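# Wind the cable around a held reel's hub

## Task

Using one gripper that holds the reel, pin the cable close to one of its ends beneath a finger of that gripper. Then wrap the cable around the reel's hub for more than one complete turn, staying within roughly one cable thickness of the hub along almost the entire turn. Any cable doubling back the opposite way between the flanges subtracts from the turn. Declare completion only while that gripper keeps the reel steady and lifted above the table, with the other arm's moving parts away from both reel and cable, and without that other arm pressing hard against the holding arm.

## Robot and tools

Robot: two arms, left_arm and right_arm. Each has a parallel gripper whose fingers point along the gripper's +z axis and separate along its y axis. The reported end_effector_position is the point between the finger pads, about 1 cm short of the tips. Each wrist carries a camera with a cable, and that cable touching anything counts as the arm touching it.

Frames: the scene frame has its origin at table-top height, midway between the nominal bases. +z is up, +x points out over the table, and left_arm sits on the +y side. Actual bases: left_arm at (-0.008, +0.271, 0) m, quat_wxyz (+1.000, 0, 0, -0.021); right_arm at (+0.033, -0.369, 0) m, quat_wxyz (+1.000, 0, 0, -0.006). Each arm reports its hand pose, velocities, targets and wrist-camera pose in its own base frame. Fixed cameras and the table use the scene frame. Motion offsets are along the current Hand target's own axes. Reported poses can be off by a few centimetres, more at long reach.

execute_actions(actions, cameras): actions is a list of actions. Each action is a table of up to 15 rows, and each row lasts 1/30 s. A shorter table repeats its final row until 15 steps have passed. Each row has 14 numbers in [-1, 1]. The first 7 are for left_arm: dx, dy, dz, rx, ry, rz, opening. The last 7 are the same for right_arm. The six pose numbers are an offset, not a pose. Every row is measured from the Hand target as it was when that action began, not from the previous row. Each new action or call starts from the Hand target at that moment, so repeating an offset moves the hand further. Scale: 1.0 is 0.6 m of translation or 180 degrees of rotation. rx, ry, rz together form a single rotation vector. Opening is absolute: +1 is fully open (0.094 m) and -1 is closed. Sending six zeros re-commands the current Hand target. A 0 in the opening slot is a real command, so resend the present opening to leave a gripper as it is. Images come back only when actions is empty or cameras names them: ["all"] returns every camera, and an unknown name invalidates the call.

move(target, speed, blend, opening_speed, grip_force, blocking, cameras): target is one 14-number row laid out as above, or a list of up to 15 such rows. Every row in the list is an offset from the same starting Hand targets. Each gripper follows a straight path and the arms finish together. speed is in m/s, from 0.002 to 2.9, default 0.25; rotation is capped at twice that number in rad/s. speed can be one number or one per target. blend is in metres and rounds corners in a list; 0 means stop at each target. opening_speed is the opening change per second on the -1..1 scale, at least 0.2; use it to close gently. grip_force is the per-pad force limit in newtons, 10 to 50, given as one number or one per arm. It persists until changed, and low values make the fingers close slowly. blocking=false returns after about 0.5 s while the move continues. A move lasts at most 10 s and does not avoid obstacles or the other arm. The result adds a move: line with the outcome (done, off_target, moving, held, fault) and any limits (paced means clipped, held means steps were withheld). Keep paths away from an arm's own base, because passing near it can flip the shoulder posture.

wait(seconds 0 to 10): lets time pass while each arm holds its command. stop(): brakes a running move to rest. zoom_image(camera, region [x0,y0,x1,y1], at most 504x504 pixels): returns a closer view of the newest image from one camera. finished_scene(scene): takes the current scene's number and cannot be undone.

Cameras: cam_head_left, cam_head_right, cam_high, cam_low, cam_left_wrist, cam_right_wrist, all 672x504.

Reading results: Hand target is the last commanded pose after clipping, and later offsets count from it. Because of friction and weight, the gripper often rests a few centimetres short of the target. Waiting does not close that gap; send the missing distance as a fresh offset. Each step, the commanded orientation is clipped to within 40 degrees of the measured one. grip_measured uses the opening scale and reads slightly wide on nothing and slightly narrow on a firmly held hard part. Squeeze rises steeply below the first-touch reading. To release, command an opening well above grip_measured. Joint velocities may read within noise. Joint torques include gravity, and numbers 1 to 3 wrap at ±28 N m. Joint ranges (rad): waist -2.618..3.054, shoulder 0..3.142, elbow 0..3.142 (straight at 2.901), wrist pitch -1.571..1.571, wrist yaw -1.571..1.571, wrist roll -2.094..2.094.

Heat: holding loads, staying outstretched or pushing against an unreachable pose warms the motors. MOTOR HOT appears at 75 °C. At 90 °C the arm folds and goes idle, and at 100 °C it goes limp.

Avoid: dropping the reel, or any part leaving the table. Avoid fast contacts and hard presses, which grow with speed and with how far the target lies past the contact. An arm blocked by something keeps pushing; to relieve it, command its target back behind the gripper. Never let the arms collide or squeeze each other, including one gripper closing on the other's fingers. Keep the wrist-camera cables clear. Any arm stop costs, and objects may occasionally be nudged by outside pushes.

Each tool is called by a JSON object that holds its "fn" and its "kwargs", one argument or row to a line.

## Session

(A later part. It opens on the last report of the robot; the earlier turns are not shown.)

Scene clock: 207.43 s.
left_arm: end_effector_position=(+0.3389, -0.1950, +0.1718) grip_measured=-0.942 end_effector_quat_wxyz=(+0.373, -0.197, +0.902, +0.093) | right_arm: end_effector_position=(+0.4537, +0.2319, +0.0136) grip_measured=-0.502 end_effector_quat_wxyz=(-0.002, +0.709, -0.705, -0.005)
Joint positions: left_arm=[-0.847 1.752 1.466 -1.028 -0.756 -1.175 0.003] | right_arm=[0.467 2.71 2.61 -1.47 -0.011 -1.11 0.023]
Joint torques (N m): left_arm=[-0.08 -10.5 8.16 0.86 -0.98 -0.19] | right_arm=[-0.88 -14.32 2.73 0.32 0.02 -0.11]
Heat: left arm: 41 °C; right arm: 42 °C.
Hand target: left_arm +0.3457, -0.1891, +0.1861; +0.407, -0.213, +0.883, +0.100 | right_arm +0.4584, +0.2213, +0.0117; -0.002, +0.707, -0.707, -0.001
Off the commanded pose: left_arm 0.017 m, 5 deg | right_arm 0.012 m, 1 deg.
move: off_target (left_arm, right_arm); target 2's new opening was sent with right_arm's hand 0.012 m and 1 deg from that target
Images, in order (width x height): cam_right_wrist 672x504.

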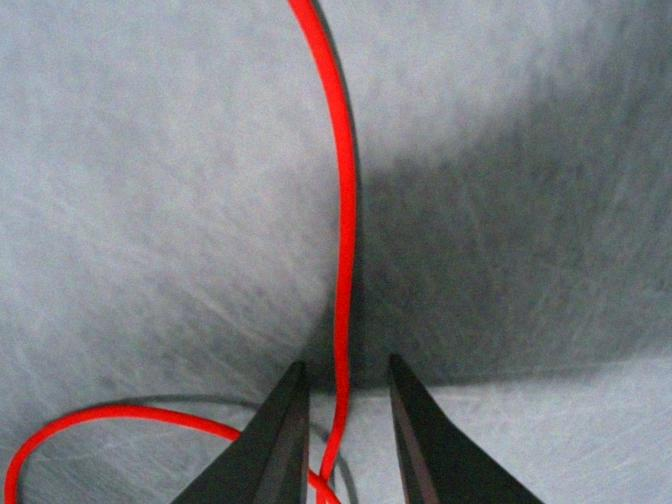

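{"fn": "move", "kwargs": {
  "target": [
    [0,0,0,0,0,0,-1,0.04,0.01,0.0,0,0,0,-0.5],
    [0,0,0,0,0,0,-1,0.04,0.01,0.015,0,0,0,-1]
  ],
  "speed": 0.1,
  "cameras": ["cam_right_wrist"]
}}

Scene clock: 210.00 s.
left_arm: end_effector_position=(+0.3389, -0.1950, +0.1718) grip_measured=-0.942 end_effector_quat_wxyz=(+0.373, -0.197, +0.902, +0.093) | right_arm: end_effector_position=(+0.4510, +0.2066, +0.0125) grip_measured=-0.967 end_effector_quat_wxyz=(-0.007, +0.708, -0.707, -0.001)
Joint positions: left_arm=[-0.847 1.752 1.466 -1.028 -0.756 -1.175 0.003] | right_arm=[0.425 2.562 2.32 -1.317 -0.006 -1.147 0.002]
Joint torques (N m): left_arm=[-0.06 -10.51 8.14 0.88 -0.98 -0.19] | right_arm=[-1.1 -12.9 2.36 0.36 -0.01 -0.11]
Heat: left arm: 41 °C; right arm: 42 °C.
Hand target: left_arm +0.3457, -0.1891, +0.1861; +0.407, -0.213, +0.883, +0.100 | right_arm +0.4524, +0.1974, +0.0026; -0.002, +0.707, -0.707, -0.001
Off the commanded pose: left_arm 0.017 m, 5 deg | right_arm 0.014 m, 1 deg.
move: off_target (left_arm, right_arm); target 2's new opening was sent with right_arm's hand 0.014 m and 1 deg from that target
Images, in order (width x height): cam_right_wrist 672x504.

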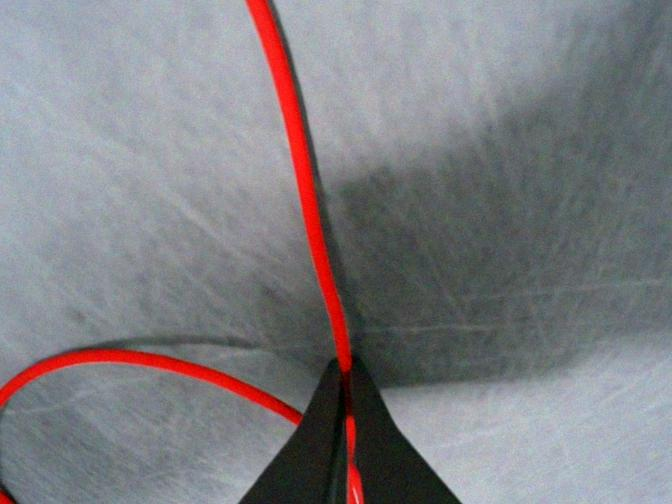

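{"fn": "move", "kwargs": {
  "target": [
    [0.028,0,0.024,0,0,0,-1,0,0,-0.3,0,0,0,-1],
    [0.028,0,0.024,0,0,0,-1,-0.2,0,-0.395,0.083,-0.256,-0.18,-1],
    [0.028,0,0.024,0,0,0,-1,-0.433,-0.047,-0.395,0.166,-0.512,-0.36,-1]
  ],
  "speed": 0.2,
  "cameras": ["cam_right_wrist","cam_left_wrist","cam_high","cam_low"]
}}

Scene clock: 218.43 s.
left_arm: end_effector_position=(+0.3386, -0.1943, +0.1582) grip_measured=-0.942 end_effector_quat_wxyz=(+0.374, -0.198, +0.901, +0.093) | right_arm: end_effector_position=(+0.4778, +0.4579, +0.2304) grip_measured=-0.967 end_effector_quat_wxyz=(+0.654, -0.690, +0.110, +0.290)
Joint positions: left_arm=[-0.847 1.752 1.411 -0.971 -0.757 -1.177 0.003] | right_arm=[0.494 2.904 2.817 0.183 -1.335 -0.901 0.002]
Joint torques (N m): left_arm=[-0.05 -9.88 6 1.15 -0.95 -0.17] | right_arm=[0.21 -13.14 11.55 1.51 -0.01 0.18]
Heat: left arm: 41 °C; right arm: 43 °C.
Hand target: left_arm +0.3457, -0.1891, +0.1639; +0.407, -0.213, +0.883, +0.100 | right_arm +0.4801, +0.4561, +0.2409; +0.631, -0.705, +0.036, +0.321
Off the commanded pose: left_arm 0.011 m, 5 deg | right_arm 0.011 m, 10 deg.
elbow stopped short (right arm): the move would have taken joint 3 (elbow) straighter than the controller allows.
move: off_target (left_arm, right_arm)
Images, in order (width x height): cam_high 672x504, cam_low 672x504, cam_left_wrist 672x504, cam_right_wrist 672x504.

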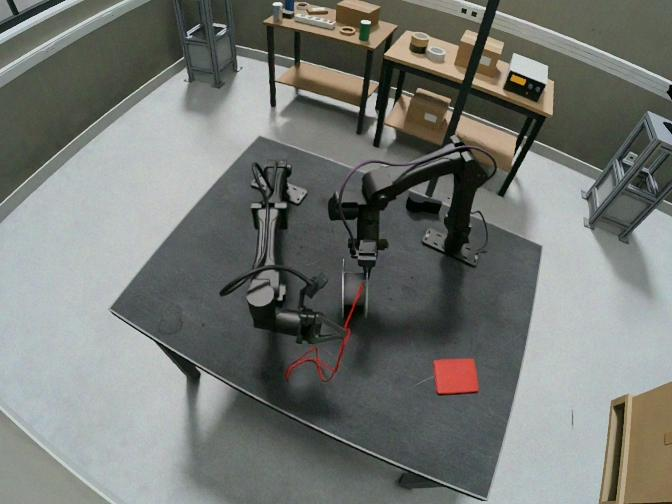

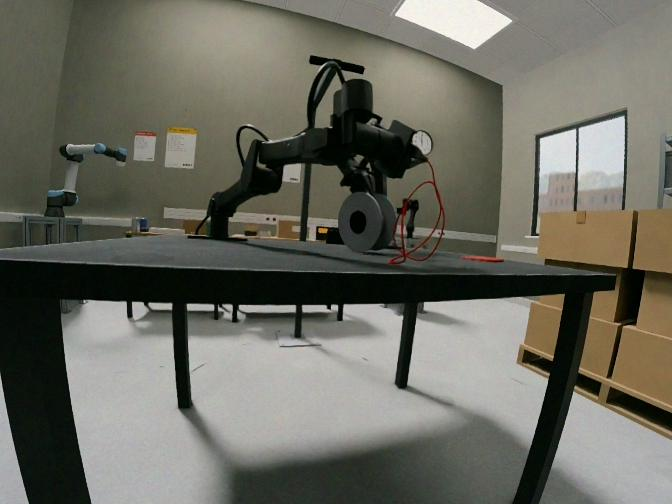

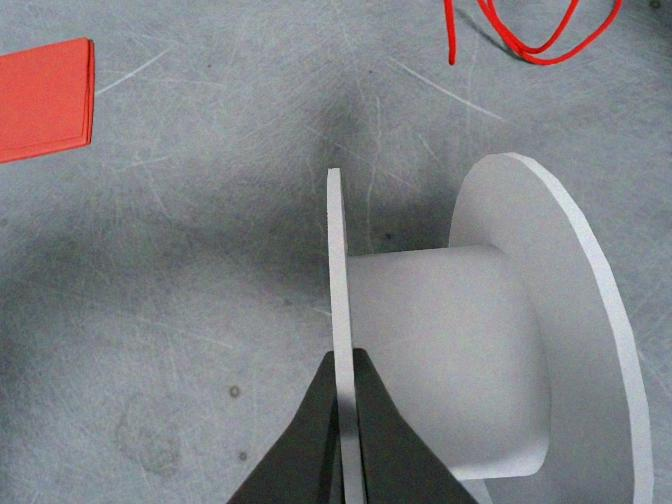

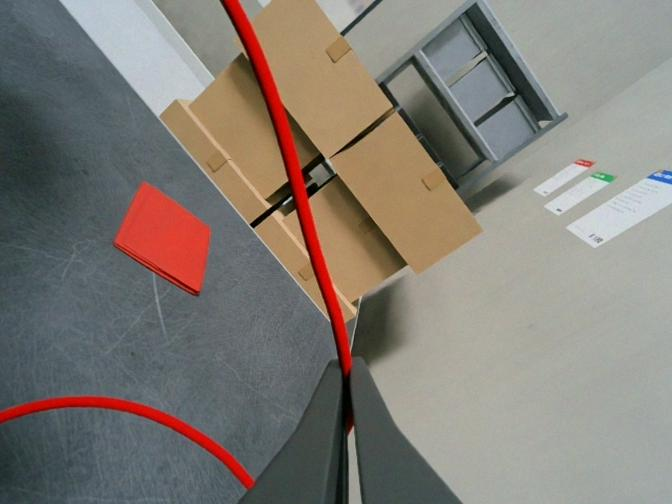

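{"fn": "move", "kwargs": {
  "target": [0,0,0,0,0,0,-0.35,0,0,0,0,0,0,-1],
  "opening_speed": 0.25,
  "cameras": ["cam_left_wrist","cam_head_left","cam_right_wrist"]
}}

Scene clock: 222.53 s.
left_arm: end_effector_position=(+0.3441, -0.1919, +0.1623) grip_measured=-0.352 end_effector_quat_wxyz=(+0.388, -0.206, +0.893, +0.093) | right_arm: end_effector_position=(+0.4777, +0.4578, +0.2316) grip_measured=-0.967 end_effector_quat_wxyz=(+0.654, -0.689, +0.110, +0.290)
Joint positions: left_arm=[-0.84 1.752 1.411 -0.953 -0.783 -1.18 0.03] | right_arm=[0.494 2.904 2.817 0.194 -1.335 -0.891 0.002]
Joint torques (N m): left_arm=[-0.02 -9.89 5.9 1.02 -0.74 -0.12] | right_arm=[0.16 -13.07 11.22 1.49 0.01 0.2]
Heat: left arm: 41 °C; right arm: 43 °C.
Hand target: left_arm +0.3457, -0.1891, +0.1639; +0.407, -0.213, +0.883, +0.100 | right_arm +0.4801, +0.4561, +0.2409; +0.631, -0.705, +0.036, +0.321
Off the commanded pose: left_arm 0.004 m, 3 deg | right_arm 0.010 m, 10 deg.
elbow stopped short (right arm): the move would have taken joint 3 (elbow) straighter than the controller allows.
move: off_target (left_arm, right_arm)
Images, in order (width x height): cam_head_left 672x504, cam_left_wrist 672x504, cam_right_wrist 672x504.

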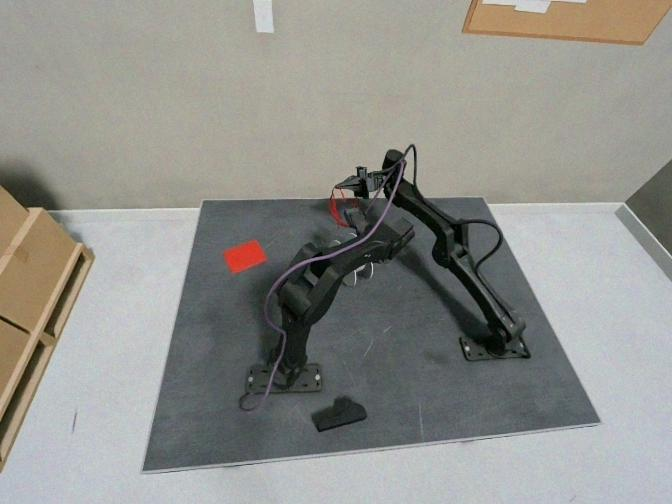

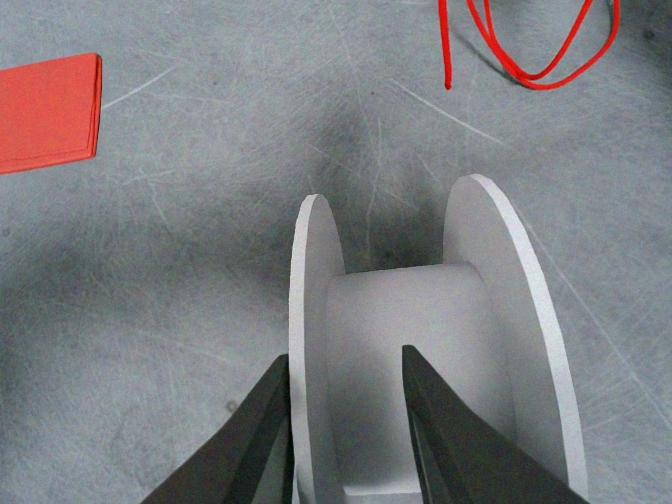

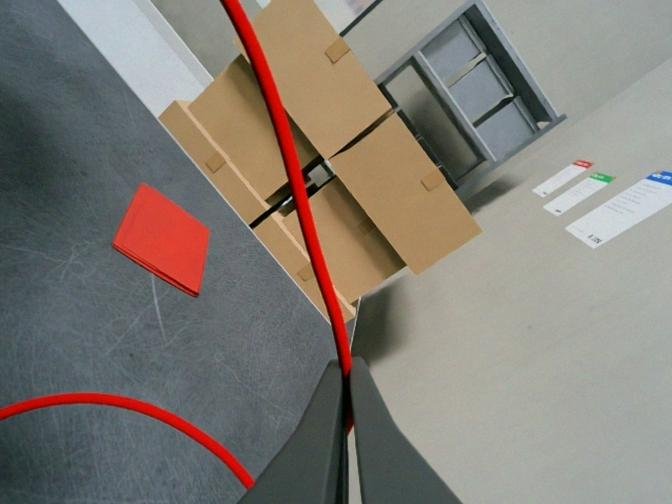

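{"fn": "move", "kwargs": {
  "target": [0,0,0,0,0,0,-0.35,-0.022,0.108,0.04,0.0025,0.014,-0.016,-1],
  "speed": 0.08,
  "cameras": ["cam_left_wrist"]
}}

Scene clock: 225.10 s.
left_arm: end_effector_position=(+0.3441, -0.1919, +0.1623) grip_measured=-0.352 end_effector_quat_wxyz=(+0.388, -0.206, +0.893, +0.093) | right_arm: end_effector_position=(+0.4342, +0.4657, +0.1520) grip_measured=-0.967 end_effector_quat_wxyz=(-0.621, +0.716, -0.069, -0.313)
Joint positions: left_arm=[-0.84 1.752 1.411 -0.953 -0.783 -1.18 0.03] | right_arm=[0.536 2.755 2.333 0.217 -1.402 -1.21 0.002]
Joint torques (N m): left_arm=[-0.01 -9.89 5.91 1.01 -0.74 -0.12] | right_arm=[0.24 -20.33 4.97 1.49 -0.27 -0.05]
Heat: left arm: 41 °C; right arm: 44 °C.
Hand target: left_arm +0.3457, -0.1891, +0.1639; +0.407, -0.213, +0.883, +0.100 | right_arm +0.4303, +0.4604, +0.1913; -0.641, +0.710, -0.033, -0.289
Off the commanded pose: left_arm 0.004 m, 3 deg | right_arm 0.040 m, 6 deg.
move: off_target (left_arm, right_arm)
Images, in order (width x height): cam_left_wrist 672x504.

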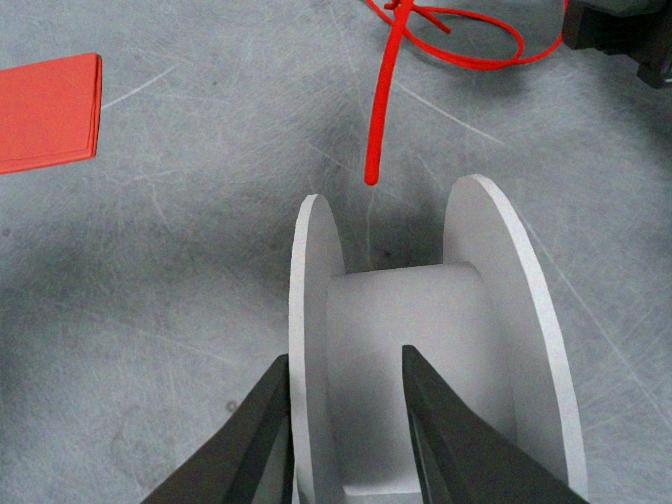

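{"fn": "move", "kwargs": {
  "target": [0,0,0,0,0,0,-0.35,-0.065,0.076,0.022,0.0025,0.014,-0.016,-1],
  "speed": 0.05,
  "cameras": ["cam_left_wrist","cam_head_left"]
}}

Scene clock: 227.67 s.
left_arm: end_effector_position=(+0.3441, -0.1919, +0.1623) grip_measured=-0.352 end_effector_quat_wxyz=(+0.388, -0.206, +0.893, +0.093) | right_arm: end_effector_position=(+0.3796, +0.4504, +0.1346) grip_measured=-0.967 end_effector_quat_wxyz=(-0.632, +0.722, -0.055, -0.276)
Joint positions: left_arm=[-0.84 1.752 1.411 -0.953 -0.783 -1.18 0.03] | right_arm=[0.566 2.493 1.754 0.532 -1.335 -1.283 0.002]
Joint torques (N m): left_arm=[-0.02 -9.91 5.93 1.02 -0.73 -0.13] | right_arm=[0.32 -17.95 4.66 1.58 -0.01 0.15]
Heat: left arm: 40 °C; right arm: 45 °C.
Hand target: left_arm +0.3457, -0.1891, +0.1639; +0.407, -0.213, +0.883, +0.100 | right_arm +0.3740, +0.4520, +0.1682; -0.650, +0.714, -0.031, -0.257
Off the commanded pose: left_arm 0.004 m, 3 deg | right_arm 0.034 m, 4 deg.
move: off_target (left_arm, right_arm)
Images, in order (width x height): cam_head_left 672x504, cam_left_wrist 672x504.

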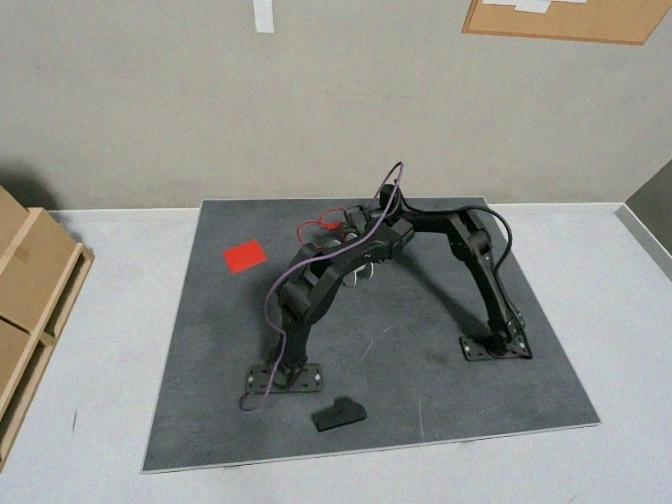

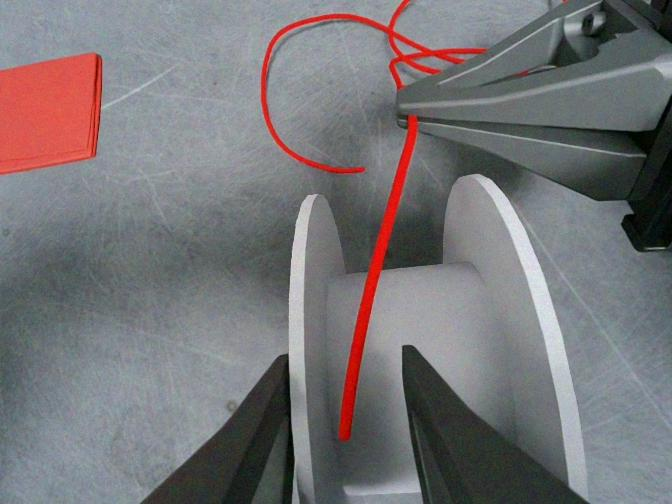

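{"fn": "move", "kwargs": {
  "target": [0,0,0,0,0,0,-0.35,-0.033,0.026,-0.008,0,0,0,-1],
  "speed": 0.04,
  "cameras": ["cam_left_wrist"]
}}

Scene clock: 229.70 s.
left_arm: end_effector_position=(+0.3441, -0.1919, +0.1623) grip_measured=-0.352 end_effector_quat_wxyz=(+0.388, -0.206, +0.893, +0.093) | right_arm: end_effector_position=(+0.3589, +0.4371, +0.1299) grip_measured=-0.967 end_effector_quat_wxyz=(-0.633, +0.721, -0.056, -0.276)
Joint positions: left_arm=[-0.84 1.752 1.411 -0.953 -0.783 -1.18 0.03] | right_arm=[0.566 2.417 1.584 0.631 -1.333 -1.279 0.002]
Joint torques (N m): left_arm=[-0.01 -9.88 5.93 1.01 -0.74 -0.12] | right_arm=[0.83 -17.24 4.27 1.56 0.01 0.18]
Heat: left arm: 40 °C; right arm: 46 °C.
Hand target: left_arm +0.3457, -0.1891, +0.1639; +0.407, -0.213, +0.883, +0.100 | right_arm +0.3525, +0.4393, +0.1621; -0.650, +0.714, -0.031, -0.257
Off the commanded pose: left_arm 0.004 m, 3 deg | right_arm 0.033 m, 4 deg.
move: off_target (left_arm, right_arm)
Images, in order (width x height): cam_left_wrist 672x504.

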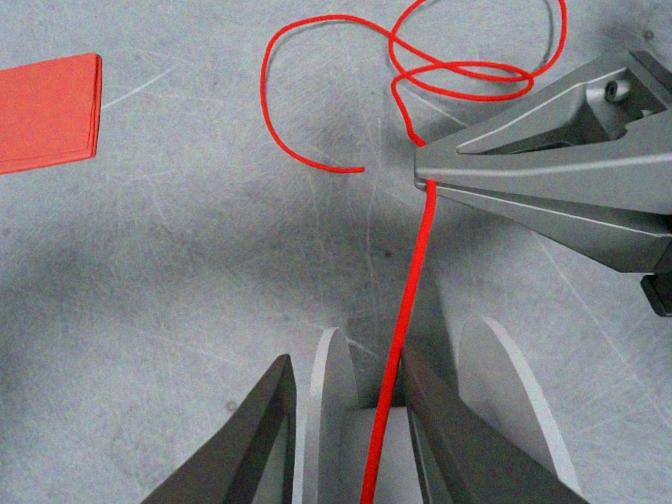

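{"fn": "move", "kwargs": {
  "target": [0.0375,0,-0.044,0,0,0,-0.35,0,0,0,0,0,0,-1],
  "speed": 0.04,
  "cameras": ["cam_left_wrist"]
}}

Scene clock: 231.97 s.
left_arm: end_effector_position=(+0.3148, -0.2166, +0.1618) grip_measured=-0.352 end_effector_quat_wxyz=(+0.394, -0.209, +0.892, +0.076) | right_arm: end_effector_position=(+0.3589, +0.4372, +0.1302) grip_measured=-0.967 end_effector_quat_wxyz=(-0.633, +0.721, -0.056, -0.275)
Joint positions: left_arm=[-0.952 1.752 1.411 -1.02 -0.805 -1.324 0.03] | right_arm=[0.566 2.417 1.584 0.634 -1.333 -1.277 0.002]
Joint torques (N m): left_arm=[-0.32 -9.69 6.57 0.42 -0.76 -0.13] | right_arm=[0.81 -17.32 4.22 1.54 -0.03 0.12]
Motor temperatures (°C): left_arm=[25 41 40 32 27 27 30] | right_arm=[28 47 38 34 26 28 30]
Heat: left arm: 41 °C; right arm: 47 °C.
Hand target: left_arm +0.3149, -0.2049, +0.1640; +0.407, -0.213, +0.883, +0.100 | right_arm +0.3525, +0.4393, +0.1621; -0.650, +0.714, -0.031, -0.257
Off the commanded pose: left_arm 0.012 m, 3 deg | right_arm 0.033 m, 4 deg.
move: off_target (left_arm, right_arm)
Images, in order (width x height): cam_left_wrist 672x504.

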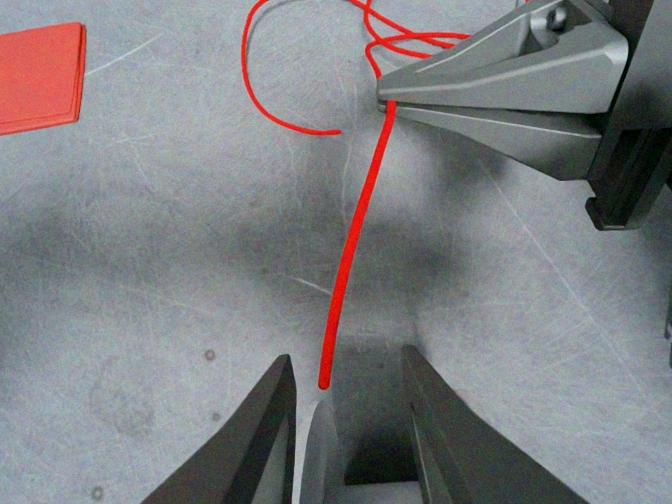

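{"fn": "wait", "kwargs": {
  "seconds": 0.3,
  "cameras": ["cam_left_wrist","cam_head_left","cam_high"]
}}

{"fn": "zoom_image", "kwargs": {
  "camera": "cam_head_left",
  "region": [230, 180, 470, 360]
}}

Scene clock: 232.40 s.
left_arm: end_effector_position=(+0.3148, -0.2166, +0.1618) grip_measured=-0.352 end_effector_quat_wxyz=(+0.394, -0.209, +0.892, +0.076) | right_arm: end_effector_position=(+0.3589, +0.4372, +0.1302) grip_measured=-0.967 end_effector_quat_wxyz=(-0.633, +0.721, -0.056, -0.275)
Joint positions: left_arm=[-0.952 1.752 1.411 -1.02 -0.805 -1.324 0.03] | right_arm=[0.566 2.417 1.584 0.634 -1.333 -1.277 0.002]
Joint torques (N m): left_arm=[-0.34 -9.73 6.56 0.42 -0.75 -0.13] | right_arm=[1.03 -17.4 4.56 1.51 -0.04 0.09]
Heat: left arm: 41 °C; right arm: 47 °C.
Hand target: left_arm +0.3149, -0.2049, +0.1640; +0.407, -0.213, +0.883, +0.100 | right_arm +0.3525, +0.4393, +0.1621; -0.650, +0.714, -0.031, -0.257
Tool commands: left_gripper/opening=-0.35 right_gripper/opening=-1.0
Off the commanded pose: left_arm 0.012 m, 3 deg | right_arm 0.033 m, 4 deg.
wait: 0.30 s; at rest by 0.03 s
Images, in order (width x height): cam_head_left 672x504, cam_high 672x504, cam_left_wrist 672x504.

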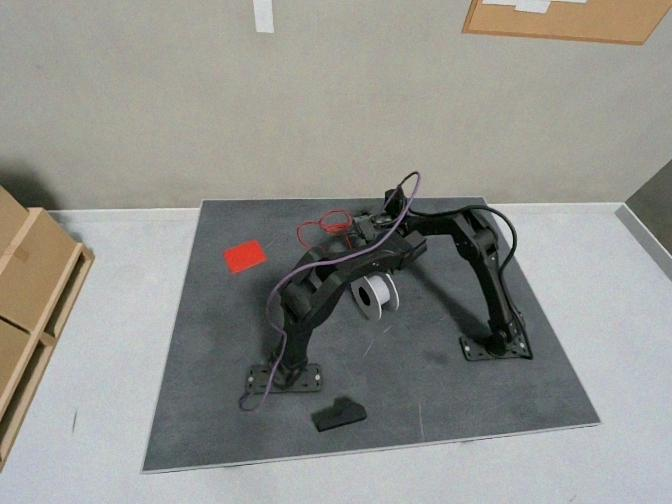

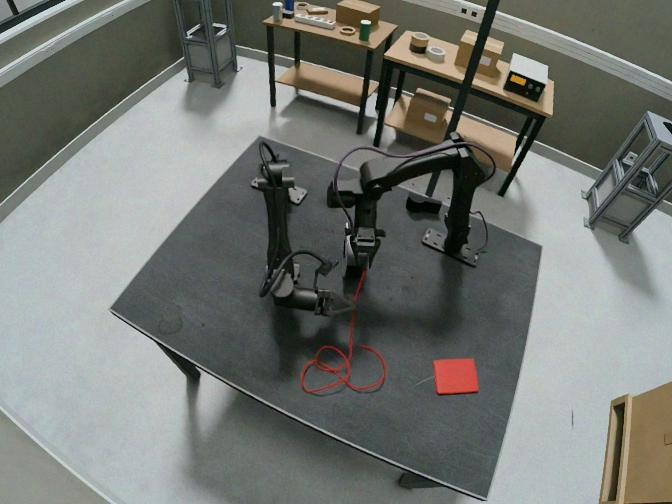

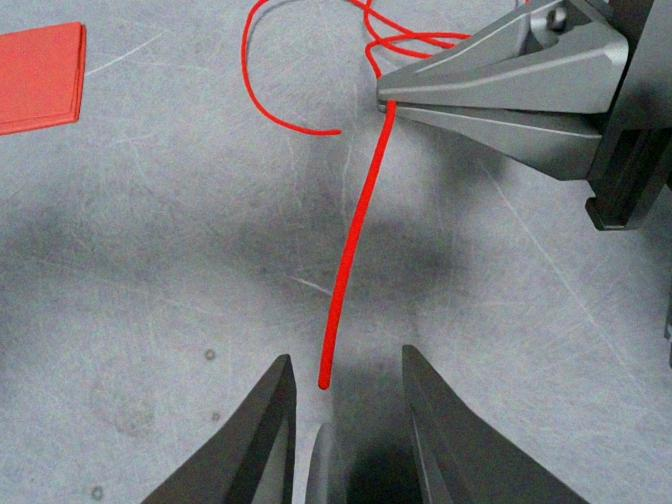

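Scaled by 2.100.

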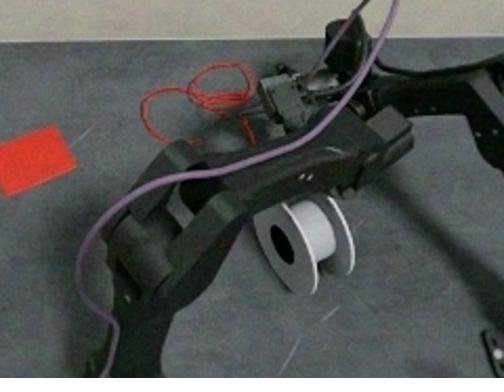

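{"fn": "move", "kwargs": {
  "target": [
    [0.08,0,-0.095,0,0,0,-0.35,0,0,0,0,0,0,-1],
    [0.08,0,-0.095,0,0,0,-1,0,0,0,0,0,0,-1]
  ],
  "speed": 0.2,
  "cameras": ["cam_left_wrist","cam_head_left"]
}}

Scene clock: 235.40 s.
left_arm: end_effector_position=(+0.2461, -0.2351, +0.1583) grip_measured=-0.997 end_effector_quat_wxyz=(+0.399, -0.208, +0.887, +0.101) | right_arm: end_effector_position=(+0.3589, +0.4372, +0.1302) grip_measured=-0.967 end_effector_quat_wxyz=(-0.633, +0.721, -0.056, -0.275)
Joint positions: left_arm=[-1.173 1.795 1.442 -1.307 -0.845 -1.674 0] | right_arm=[0.566 2.417 1.584 0.634 -1.333 -1.277 0.002]
Joint torques (N m): left_arm=[0.25 -8.2 10.28 0.07 -0.49 -0.15] | right_arm=[0.64 -17.18 4 1.53 -0.04 0.18]
Heat: left arm: 40 °C; right arm: 49 °C.
Hand target: left_arm +0.2486, -0.2390, +0.1645; +0.407, -0.213, +0.883, +0.100 | right_arm +0.3525, +0.4393, +0.1621; -0.650, +0.714, -0.031, -0.257
Off the commanded pose: left_arm 0.008 m, 1 deg | right_arm 0.033 m, 4 deg.
move: off_target (right_arm)
Images, in order (width x height): cam_head_left 672x504, cam_left_wrist 672x504.

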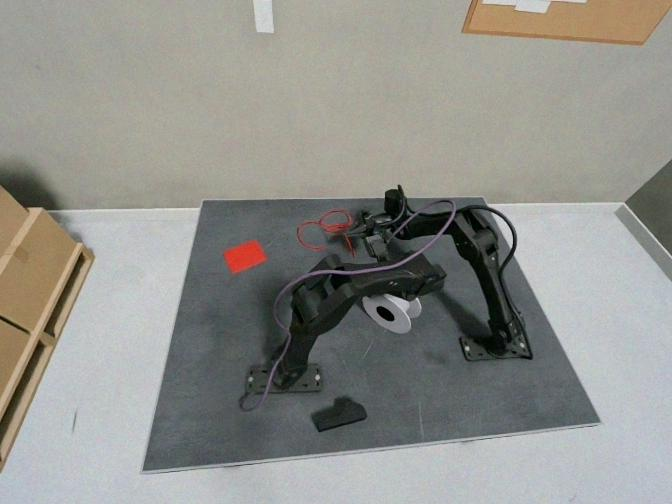

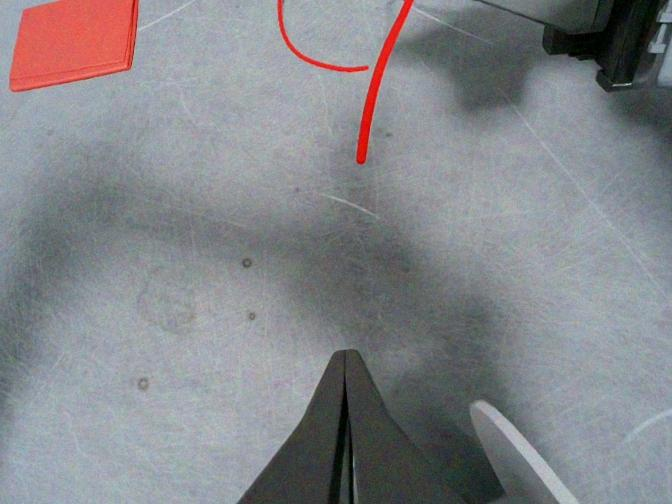

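{"fn": "move", "kwargs": {
  "target": [-0.153,0,-0.129,0,0,0,-0.35,0,0,0,0,0,0,-1],
  "speed": 0.2,
  "cameras": ["cam_left_wrist","cam_head_left"]
}}

{"fn": "zoom_image", "kwargs": {
  "camera": "cam_head_left",
  "region": [280, 200, 520, 380]
}}

Scene clock: 237.20 s.
left_arm: end_effector_position=(+0.2493, -0.2429, +0.2675) grip_measured=-0.352 end_effector_quat_wxyz=(+0.410, -0.183, +0.893, +0.043) | right_arm: end_effector_position=(+0.3589, +0.4372, +0.1302) grip_measured=-0.967 end_effector_quat_wxyz=(-0.633, +0.721, -0.056, -0.275)
Joint positions: left_arm=[-1.173 1.726 1.796 -1.537 -0.845 -1.531 0.03] | right_arm=[0.566 2.417 1.584 0.634 -1.333 -1.277 0.002]
Joint torques (N m): left_arm=[-0.01 -10.19 9.73 0.27 -0.67 0.05] | right_arm=[0.81 -17.39 4.31 1.5 -0.03 0.15]
Heat: left arm: 40 °C; right arm: 50 °C.
Hand target: left_arm +0.2494, -0.2389, +0.2846; +0.407, -0.213, +0.883, +0.100 | right_arm +0.3525, +0.4393, +0.1621; -0.650, +0.714, -0.031, -0.257
Off the commanded pose: left_arm 0.018 m, 7 deg | right_arm 0.033 m, 4 deg.
joint sent to its limit (left arm) — joint 4 (wrist pitch), lower limit. The joint targets are off in position and orientation.
move: off_target (left_arm, right_arm)
Images, in order (width x height): cam_head_left 672x504, cam_left_wrist 672x504.

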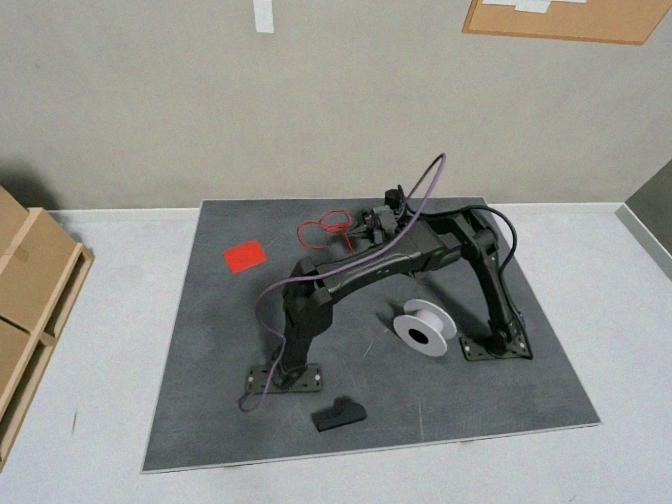

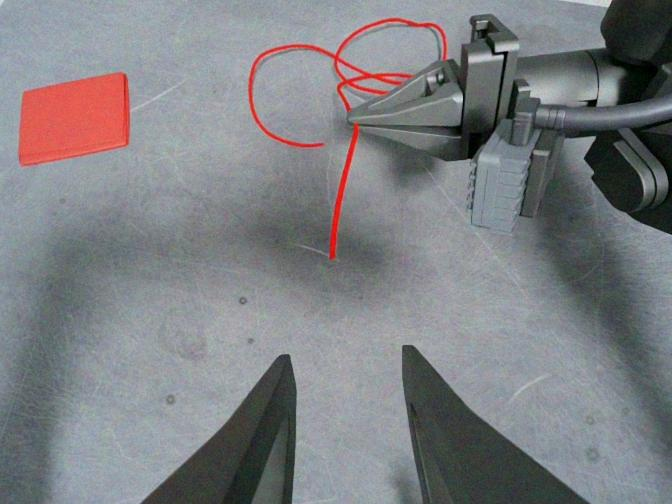

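Scaled by 2.100.

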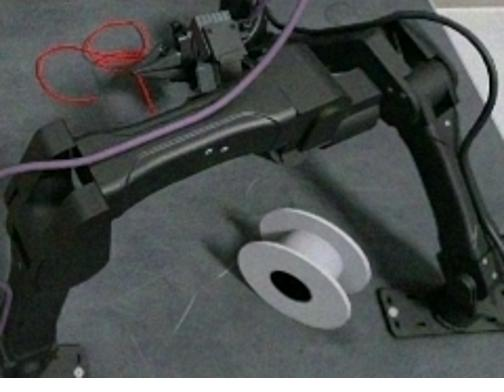

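{"fn": "wait", "kwargs": {
  "seconds": 0.2,
  "cameras": ["cam_head_left"]
}}

Scene clock: 237.53 s.
left_arm: end_effector_position=(+0.2493, -0.2429, +0.2675) grip_measured=-0.352 end_effector_quat_wxyz=(+0.410, -0.183, +0.893, +0.043) | right_arm: end_effector_position=(+0.3589, +0.4372, +0.1302) grip_measured=-0.967 end_effector_quat_wxyz=(-0.633, +0.721, -0.056, -0.275)
Joint positions: left_arm=[-1.173 1.726 1.796 -1.537 -0.845 -1.531 0.03] | right_arm=[0.566 2.417 1.584 0.634 -1.333 -1.277 0.002]
Joint torques (N m): left_arm=[-0.02 -10.19 9.74 0.27 -0.66 0.05] | right_arm=[0.85 -17.36 4.22 1.53 0.01 0.16]
Heat: left arm: 40 °C; right arm: 50 °C.
Hand target: left_arm +0.2494, -0.2389, +0.2846; +0.407, -0.213, +0.883, +0.100 | right_arm +0.3525, +0.4393, +0.1621; -0.650, +0.714, -0.031, -0.257
Tool commands: left_gripper/opening=-0.35 right_gripper/opening=-1.0
Off the commanded pose: left_arm 0.018 m, 7 deg | right_arm 0.033 m, 4 deg.
wait: 0.20 s; at rest by 0.03 s
Images, in order (width x height): cam_head_left 672x504.

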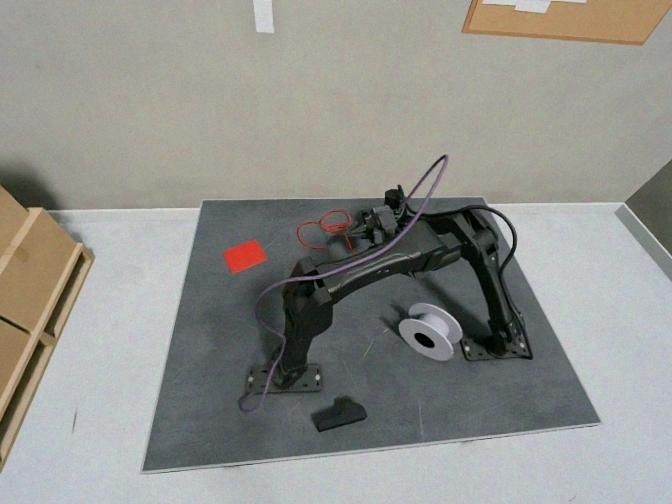

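{"fn": "wait", "kwargs": {
  "seconds": 0.6,
  "cameras": ["cam_head_left"]
}}

Scene clock: 246.73 s.
left_arm: end_effector_position=(+0.2493, -0.2429, +0.2675) grip_measured=-0.352 end_effector_quat_wxyz=(+0.410, -0.183, +0.893, +0.043) | right_arm: end_effector_position=(+0.3589, +0.4372, +0.1302) grip_measured=-0.967 end_effector_quat_wxyz=(-0.633, +0.721, -0.056, -0.275)
Joint positions: left_arm=[-1.173 1.726 1.796 -1.537 -0.845 -1.531 0.03] | right_arm=[0.566 2.417 1.584 0.634 -1.333 -1.277 0.002]
Joint torques (N m): left_arm=[-0.02 -10.18 9.73 0.27 -0.66 0.05] | right_arm=[0.83 -17.2 4.3 1.53 -0.03 0.17]
Motor temperatures (°C): left_arm=[25 39 40 31 27 27 29] | right_arm=[28 53 37 34 26 28 30]
Heat: left arm: 40 °C; right arm: 53 °C.
Hand target: left_arm +0.2494, -0.2389, +0.2846; +0.407, -0.213, +0.883, +0.100 | right_arm +0.3525, +0.4393, +0.1621; -0.650, +0.714, -0.031, -0.257
Tool commands: left_gripper/opening=-0.35 right_gripper/opening=-1.0
Off the commanded pose: left_arm 0.018 m, 7 deg | right_arm 0.033 m, 4 deg.
wait: 0.60 s; at rest from the start
Images, in order (width x height): cam_head_left 672x504.

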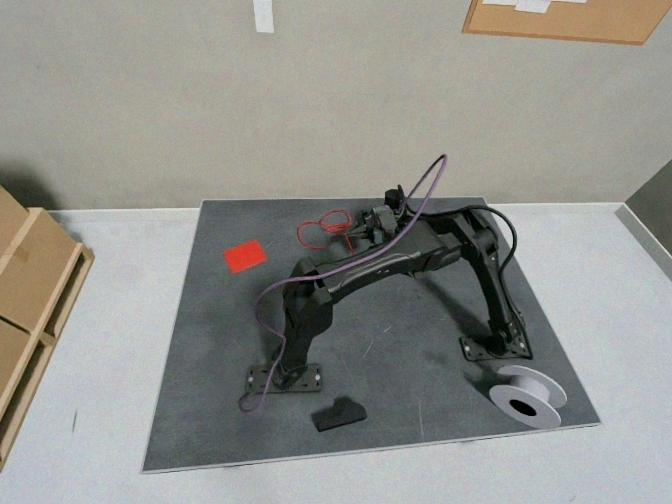

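{"fn": "wait", "kwargs": {
  "seconds": 0,
  "cameras": ["cam_head_left"]
}}

{"fn": "zoom_image", "kwargs": {
  "camera": "cam_head_left",
  "region": [430, 300, 630, 450]
}}

Scene clock: 246.90 s.
left_arm: end_effector_position=(+0.2493, -0.2429, +0.2675) grip_measured=-0.352 end_effector_quat_wxyz=(+0.410, -0.183, +0.893, +0.043) | right_arm: end_effector_position=(+0.3589, +0.4372, +0.1302) grip_measured=-0.967 end_effector_quat_wxyz=(-0.633, +0.721, -0.056, -0.275)
Joint positions: left_arm=[-1.173 1.726 1.796 -1.537 -0.845 -1.531 0.03] | right_arm=[0.566 2.417 1.584 0.634 -1.333 -1.277 0.002]
Joint torques (N m): left_arm=[-0.01 -10.18 9.73 0.26 -0.66 0.04] | right_arm=[0.54 -17.36 4.33 1.48 -0.02 0.14]
Heat: left arm: 40 °C; right arm: 53 °C.
Hand target: left_arm +0.2494, -0.2389, +0.2846; +0.407, -0.213, +0.883, +0.100 | right_arm +0.3525, +0.4393, +0.1621; -0.650, +0.714, -0.031, -0.257
Tool commands: left_gripper/opening=-0.35 right_gripper/opening=-1.0
Off the commanded pose: left_arm 0.018 m, 7 deg | right_arm 0.033 m, 4 deg.
Images, in order (width x height): cam_head_left 672x504.

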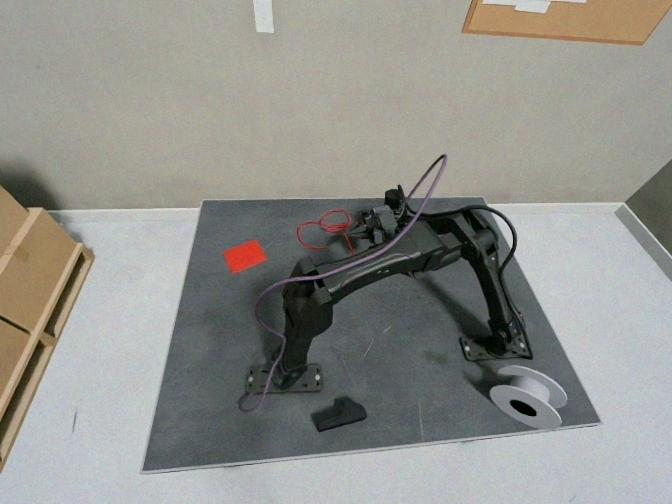

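Scaled by 2.520.

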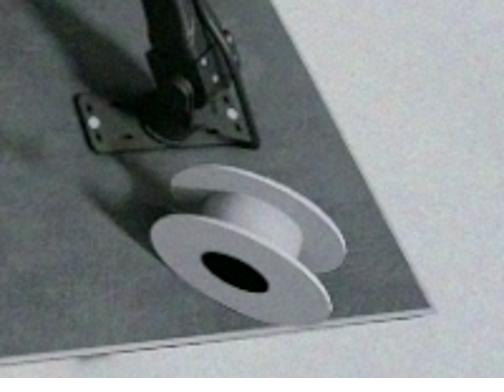

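{"fn": "move", "kwargs": {
  "target": [0.245,-0.127,-0.482,0.496,0,0.419,-0.35,0,0,0,0,0,0,-1],
  "speed": 0.3,
  "cameras": ["cam_left_wrist","cam_head_left","cam_high","cam_head_right"]
}}

Scene clock: 252.17 s.
left_arm: end_effector_position=(+0.0065, -0.4506, +0.3532) grip_measured=-0.352 end_effector_quat_wxyz=(+0.298, +0.632, +0.651, -0.296) | right_arm: end_effector_position=(+0.3589, +0.4372, +0.1302) grip_measured=-0.967 end_effector_quat_wxyz=(-0.633, +0.721, -0.056, -0.275)
Joint positions: left_arm=[-1.561 1.671 1.992 -1.027 -0.007 -0.017 0.03] | right_arm=[0.566 2.417 1.584 0.634 -1.333 -1.277 0.002]
Joint torques (N m): left_arm=[0.35 -7.54 11.55 1.54 0.06 0.09] | right_arm=[0.72 -17.32 4.36 1.53 -0.04 0.13]
Motor temperatures (°C): left_arm=[25 39 41 31 26 27 29] | right_arm=[28 55 36 34 26 28 30]
Heat: left arm: 41 °C; right arm: 55 °C.
Hand target: left_arm +0.0038, -0.4509, +0.3604; +0.297, +0.639, +0.644, -0.299 | right_arm +0.3525, +0.4393, +0.1621; -0.650, +0.714, -0.031, -0.257
Off the commanded pose: left_arm 0.008 m, 1 deg | right_arm 0.033 m, 4 deg.
move: off_target (right_arm)
Images, in order (width x height): cam_head_left 672x504, cam_head_right 672x504, cam_high 672x504, cam_left_wrist 672x504.

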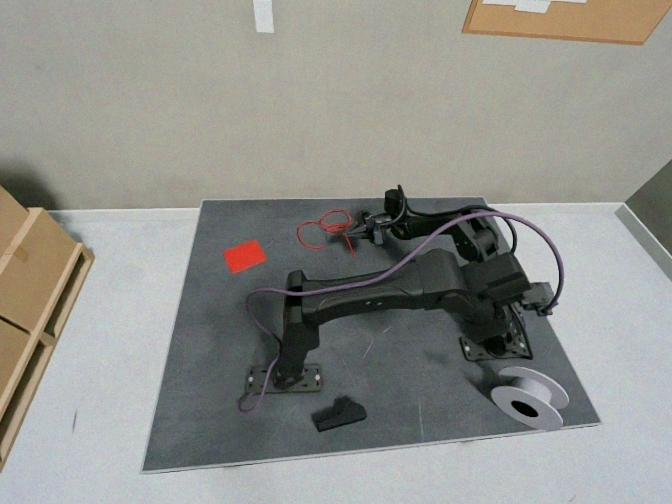

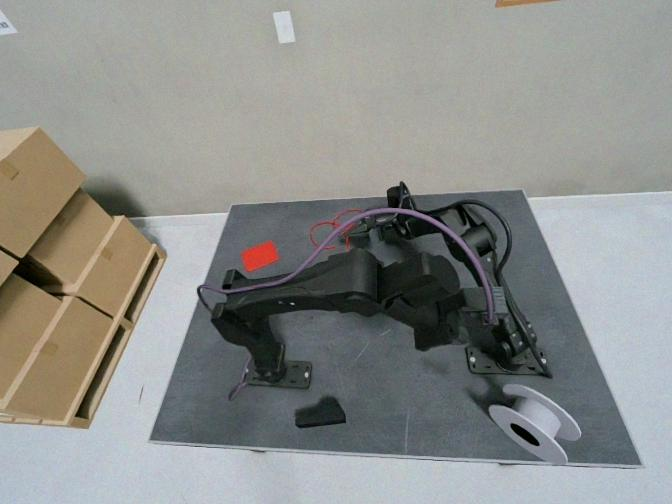

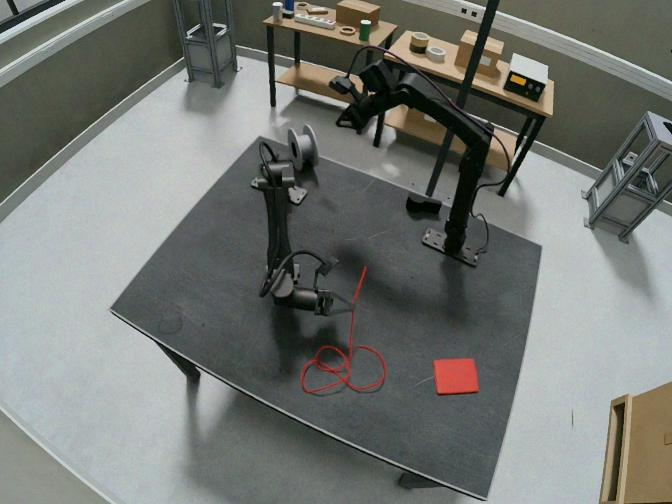

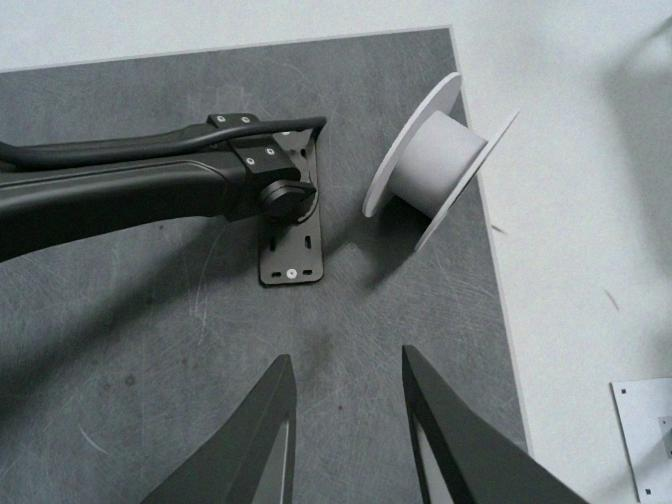

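{"fn": "move", "kwargs": {
  "target": [0.0525,-0.067,0.278,0.161,0,0.137,-0.35,0,0,0,0,0,0,-1],
  "speed": 0.15,
  "cameras": ["cam_left_wrist","cam_head_right"]
}}

Scene clock: 256.33 s.
left_arm: end_effector_position=(-0.0397, -0.5513, +0.2199) grip_measured=-0.352 end_effector_quat_wxyz=(+0.178, +0.815, +0.413, -0.366) | right_arm: end_effector_position=(+0.3589, +0.4372, +0.1302) grip_measured=-0.967 end_effector_quat_wxyz=(-0.633, +0.721, -0.056, -0.275)
Joint positions: left_arm=[-1.48 2.105 2.06 -0.838 0.525 0.532 0.03] | right_arm=[0.566 2.417 1.584 0.634 -1.333 -1.277 0.002]
Joint torques (N m): left_arm=[0.47 -12.26 12.48 1.5 0.45 0.11] | right_arm=[0.73 -17.28 4.33 1.53 -0.04 0.16]
Motor temperatures (°C): left_arm=[25 39 41 32 26 27 29] | right_arm=[28 55 36 34 26 28 30]
Heat: left arm: 41 °C; right arm: 55 °C.
Hand target: left_arm -0.0366, -0.5583, +0.2290; +0.185, +0.813, +0.400, -0.380 | right_arm +0.3525, +0.4393, +0.1621; -0.650, +0.714, -0.031, -0.257
Off the commanded pose: left_arm 0.012 m, 2 deg | right_arm 0.033 m, 4 deg.
move: off_target (left_arm, right_arm)
Images, in order (width x height): cam_head_right 672x504, cam_left_wrist 672x504.

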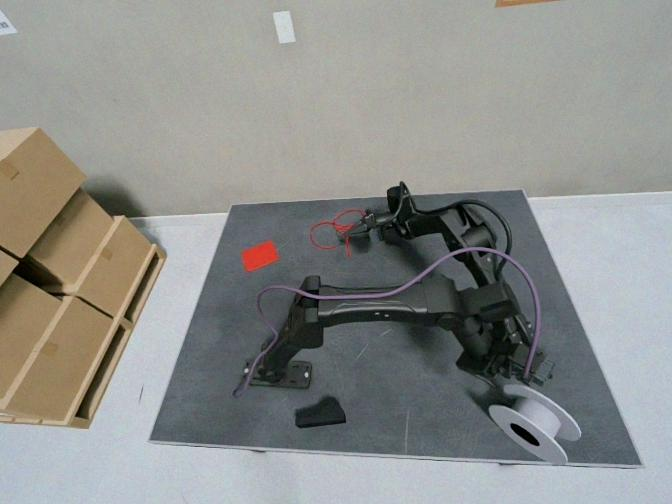

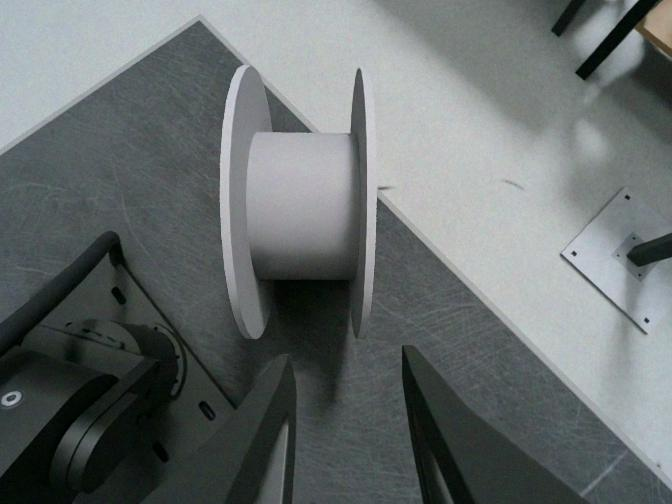

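{"fn": "move", "kwargs": {
  "target": [-0.01,-0.015,0.117,0,0,0,-0.35,0,0,0,0,0,0,-1],
  "speed": 0.08,
  "cameras": ["cam_left_wrist"]
}}

Scene clock: 258.30 s.
left_arm: end_effector_position=(-0.0816, -0.5833, +0.1779) grip_measured=-0.352 end_effector_quat_wxyz=(+0.162, +0.819, +0.409, -0.368) | right_arm: end_effector_position=(+0.3589, +0.4372, +0.1302) grip_measured=-0.967 end_effector_quat_wxyz=(-0.633, +0.721, -0.056, -0.275)
Joint positions: left_arm=[-1.566 2.251 2.13 -0.757 0.493 0.468 0.03] | right_arm=[0.566 2.417 1.584 0.634 -1.333 -1.277 0.002]
Joint torques (N m): left_arm=[-0.13 -13.57 12.7 1.88 0.16 -0.07] | right_arm=[0.79 -17.31 4.31 1.57 -0.07 0.15]
Motor temperatures (°C): left_arm=[25 39 41 32 26 27 29] | right_arm=[28 56 36 34 26 28 30]
Heat: left arm: 41 °C; right arm: 56 °C.
Hand target: left_arm -0.0791, -0.5983, +0.1884; +0.185, +0.813, +0.400, -0.380 | right_arm +0.3525, +0.4393, +0.1621; -0.650, +0.714, -0.031, -0.257
Off the commanded pose: left_arm 0.019 m, 3 deg | right_arm 0.033 m, 4 deg.
move: off_target (left_arm, right_arm)
Images, in order (width x height): cam_left_wrist 672x504.

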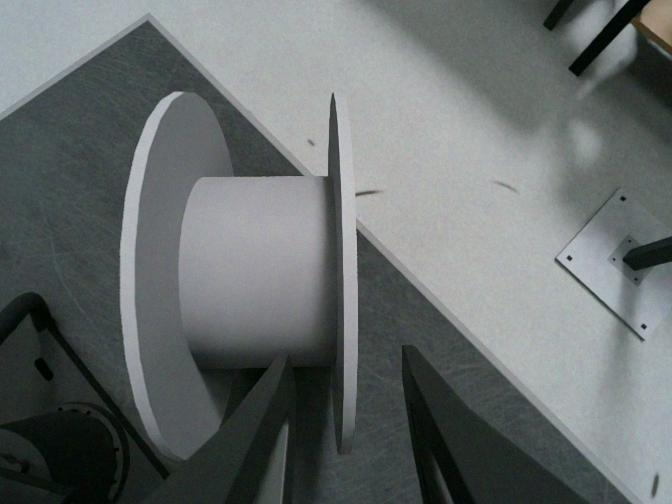

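{"fn": "move", "kwargs": {
  "target": [
    [0,0,0.042,0,0,0,-0.35,0,0,0,0,0,0,-1],
    [0,0,0.042,0,0,0,-1,0,0,0,0,0,0,-1]
  ],
  "speed": 0.05,
  "opening_speed": 0.4,
  "cameras": ["cam_left_wrist"]
}}

Scene clock: 262.03 s.
left_arm: end_effector_position=(-0.0889, -0.6026, +0.1669) grip_measured=-0.942 end_effector_quat_wxyz=(+0.174, +0.817, +0.408, -0.369) | right_arm: end_effector_position=(+0.3589, +0.4372, +0.1302) grip_measured=-0.967 end_effector_quat_wxyz=(-0.633, +0.721, -0.056, -0.275)
Joint positions: left_arm=[-1.584 2.321 2.193 -0.718 0.47 0.449 0.003] | right_arm=[0.566 2.417 1.584 0.634 -1.333 -1.277 0.002]
Joint torques (N m): left_arm=[-0.28 -14 12.42 1.78 0.21 -0.07] | right_arm=[0.7 -17.32 4.31 1.54 -0.07 0.16]
Motor temperatures (°C): left_arm=[25 39 41 33 26 27 29] | right_arm=[28 57 36 34 26 28 30]
Heat: left arm: 41 °C; right arm: 57 °C.
Hand target: left_arm -0.0909, -0.6136, +0.1722; +0.185, +0.813, +0.400, -0.380 | right_arm +0.3525, +0.4393, +0.1621; -0.650, +0.714, -0.031, -0.257
Off the commanded pose: left_arm 0.012 m, 2 deg | right_arm 0.033 m, 4 deg.
move: off_target (left_arm, right_arm); target 2's new opening was sent with left_arm's hand 0.017 m and 3 deg from that target
Images, in order (width x height): cam_left_wrist 672x504.

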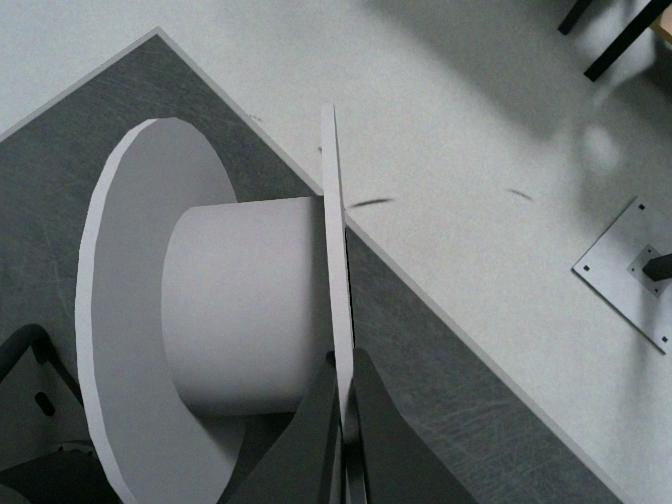

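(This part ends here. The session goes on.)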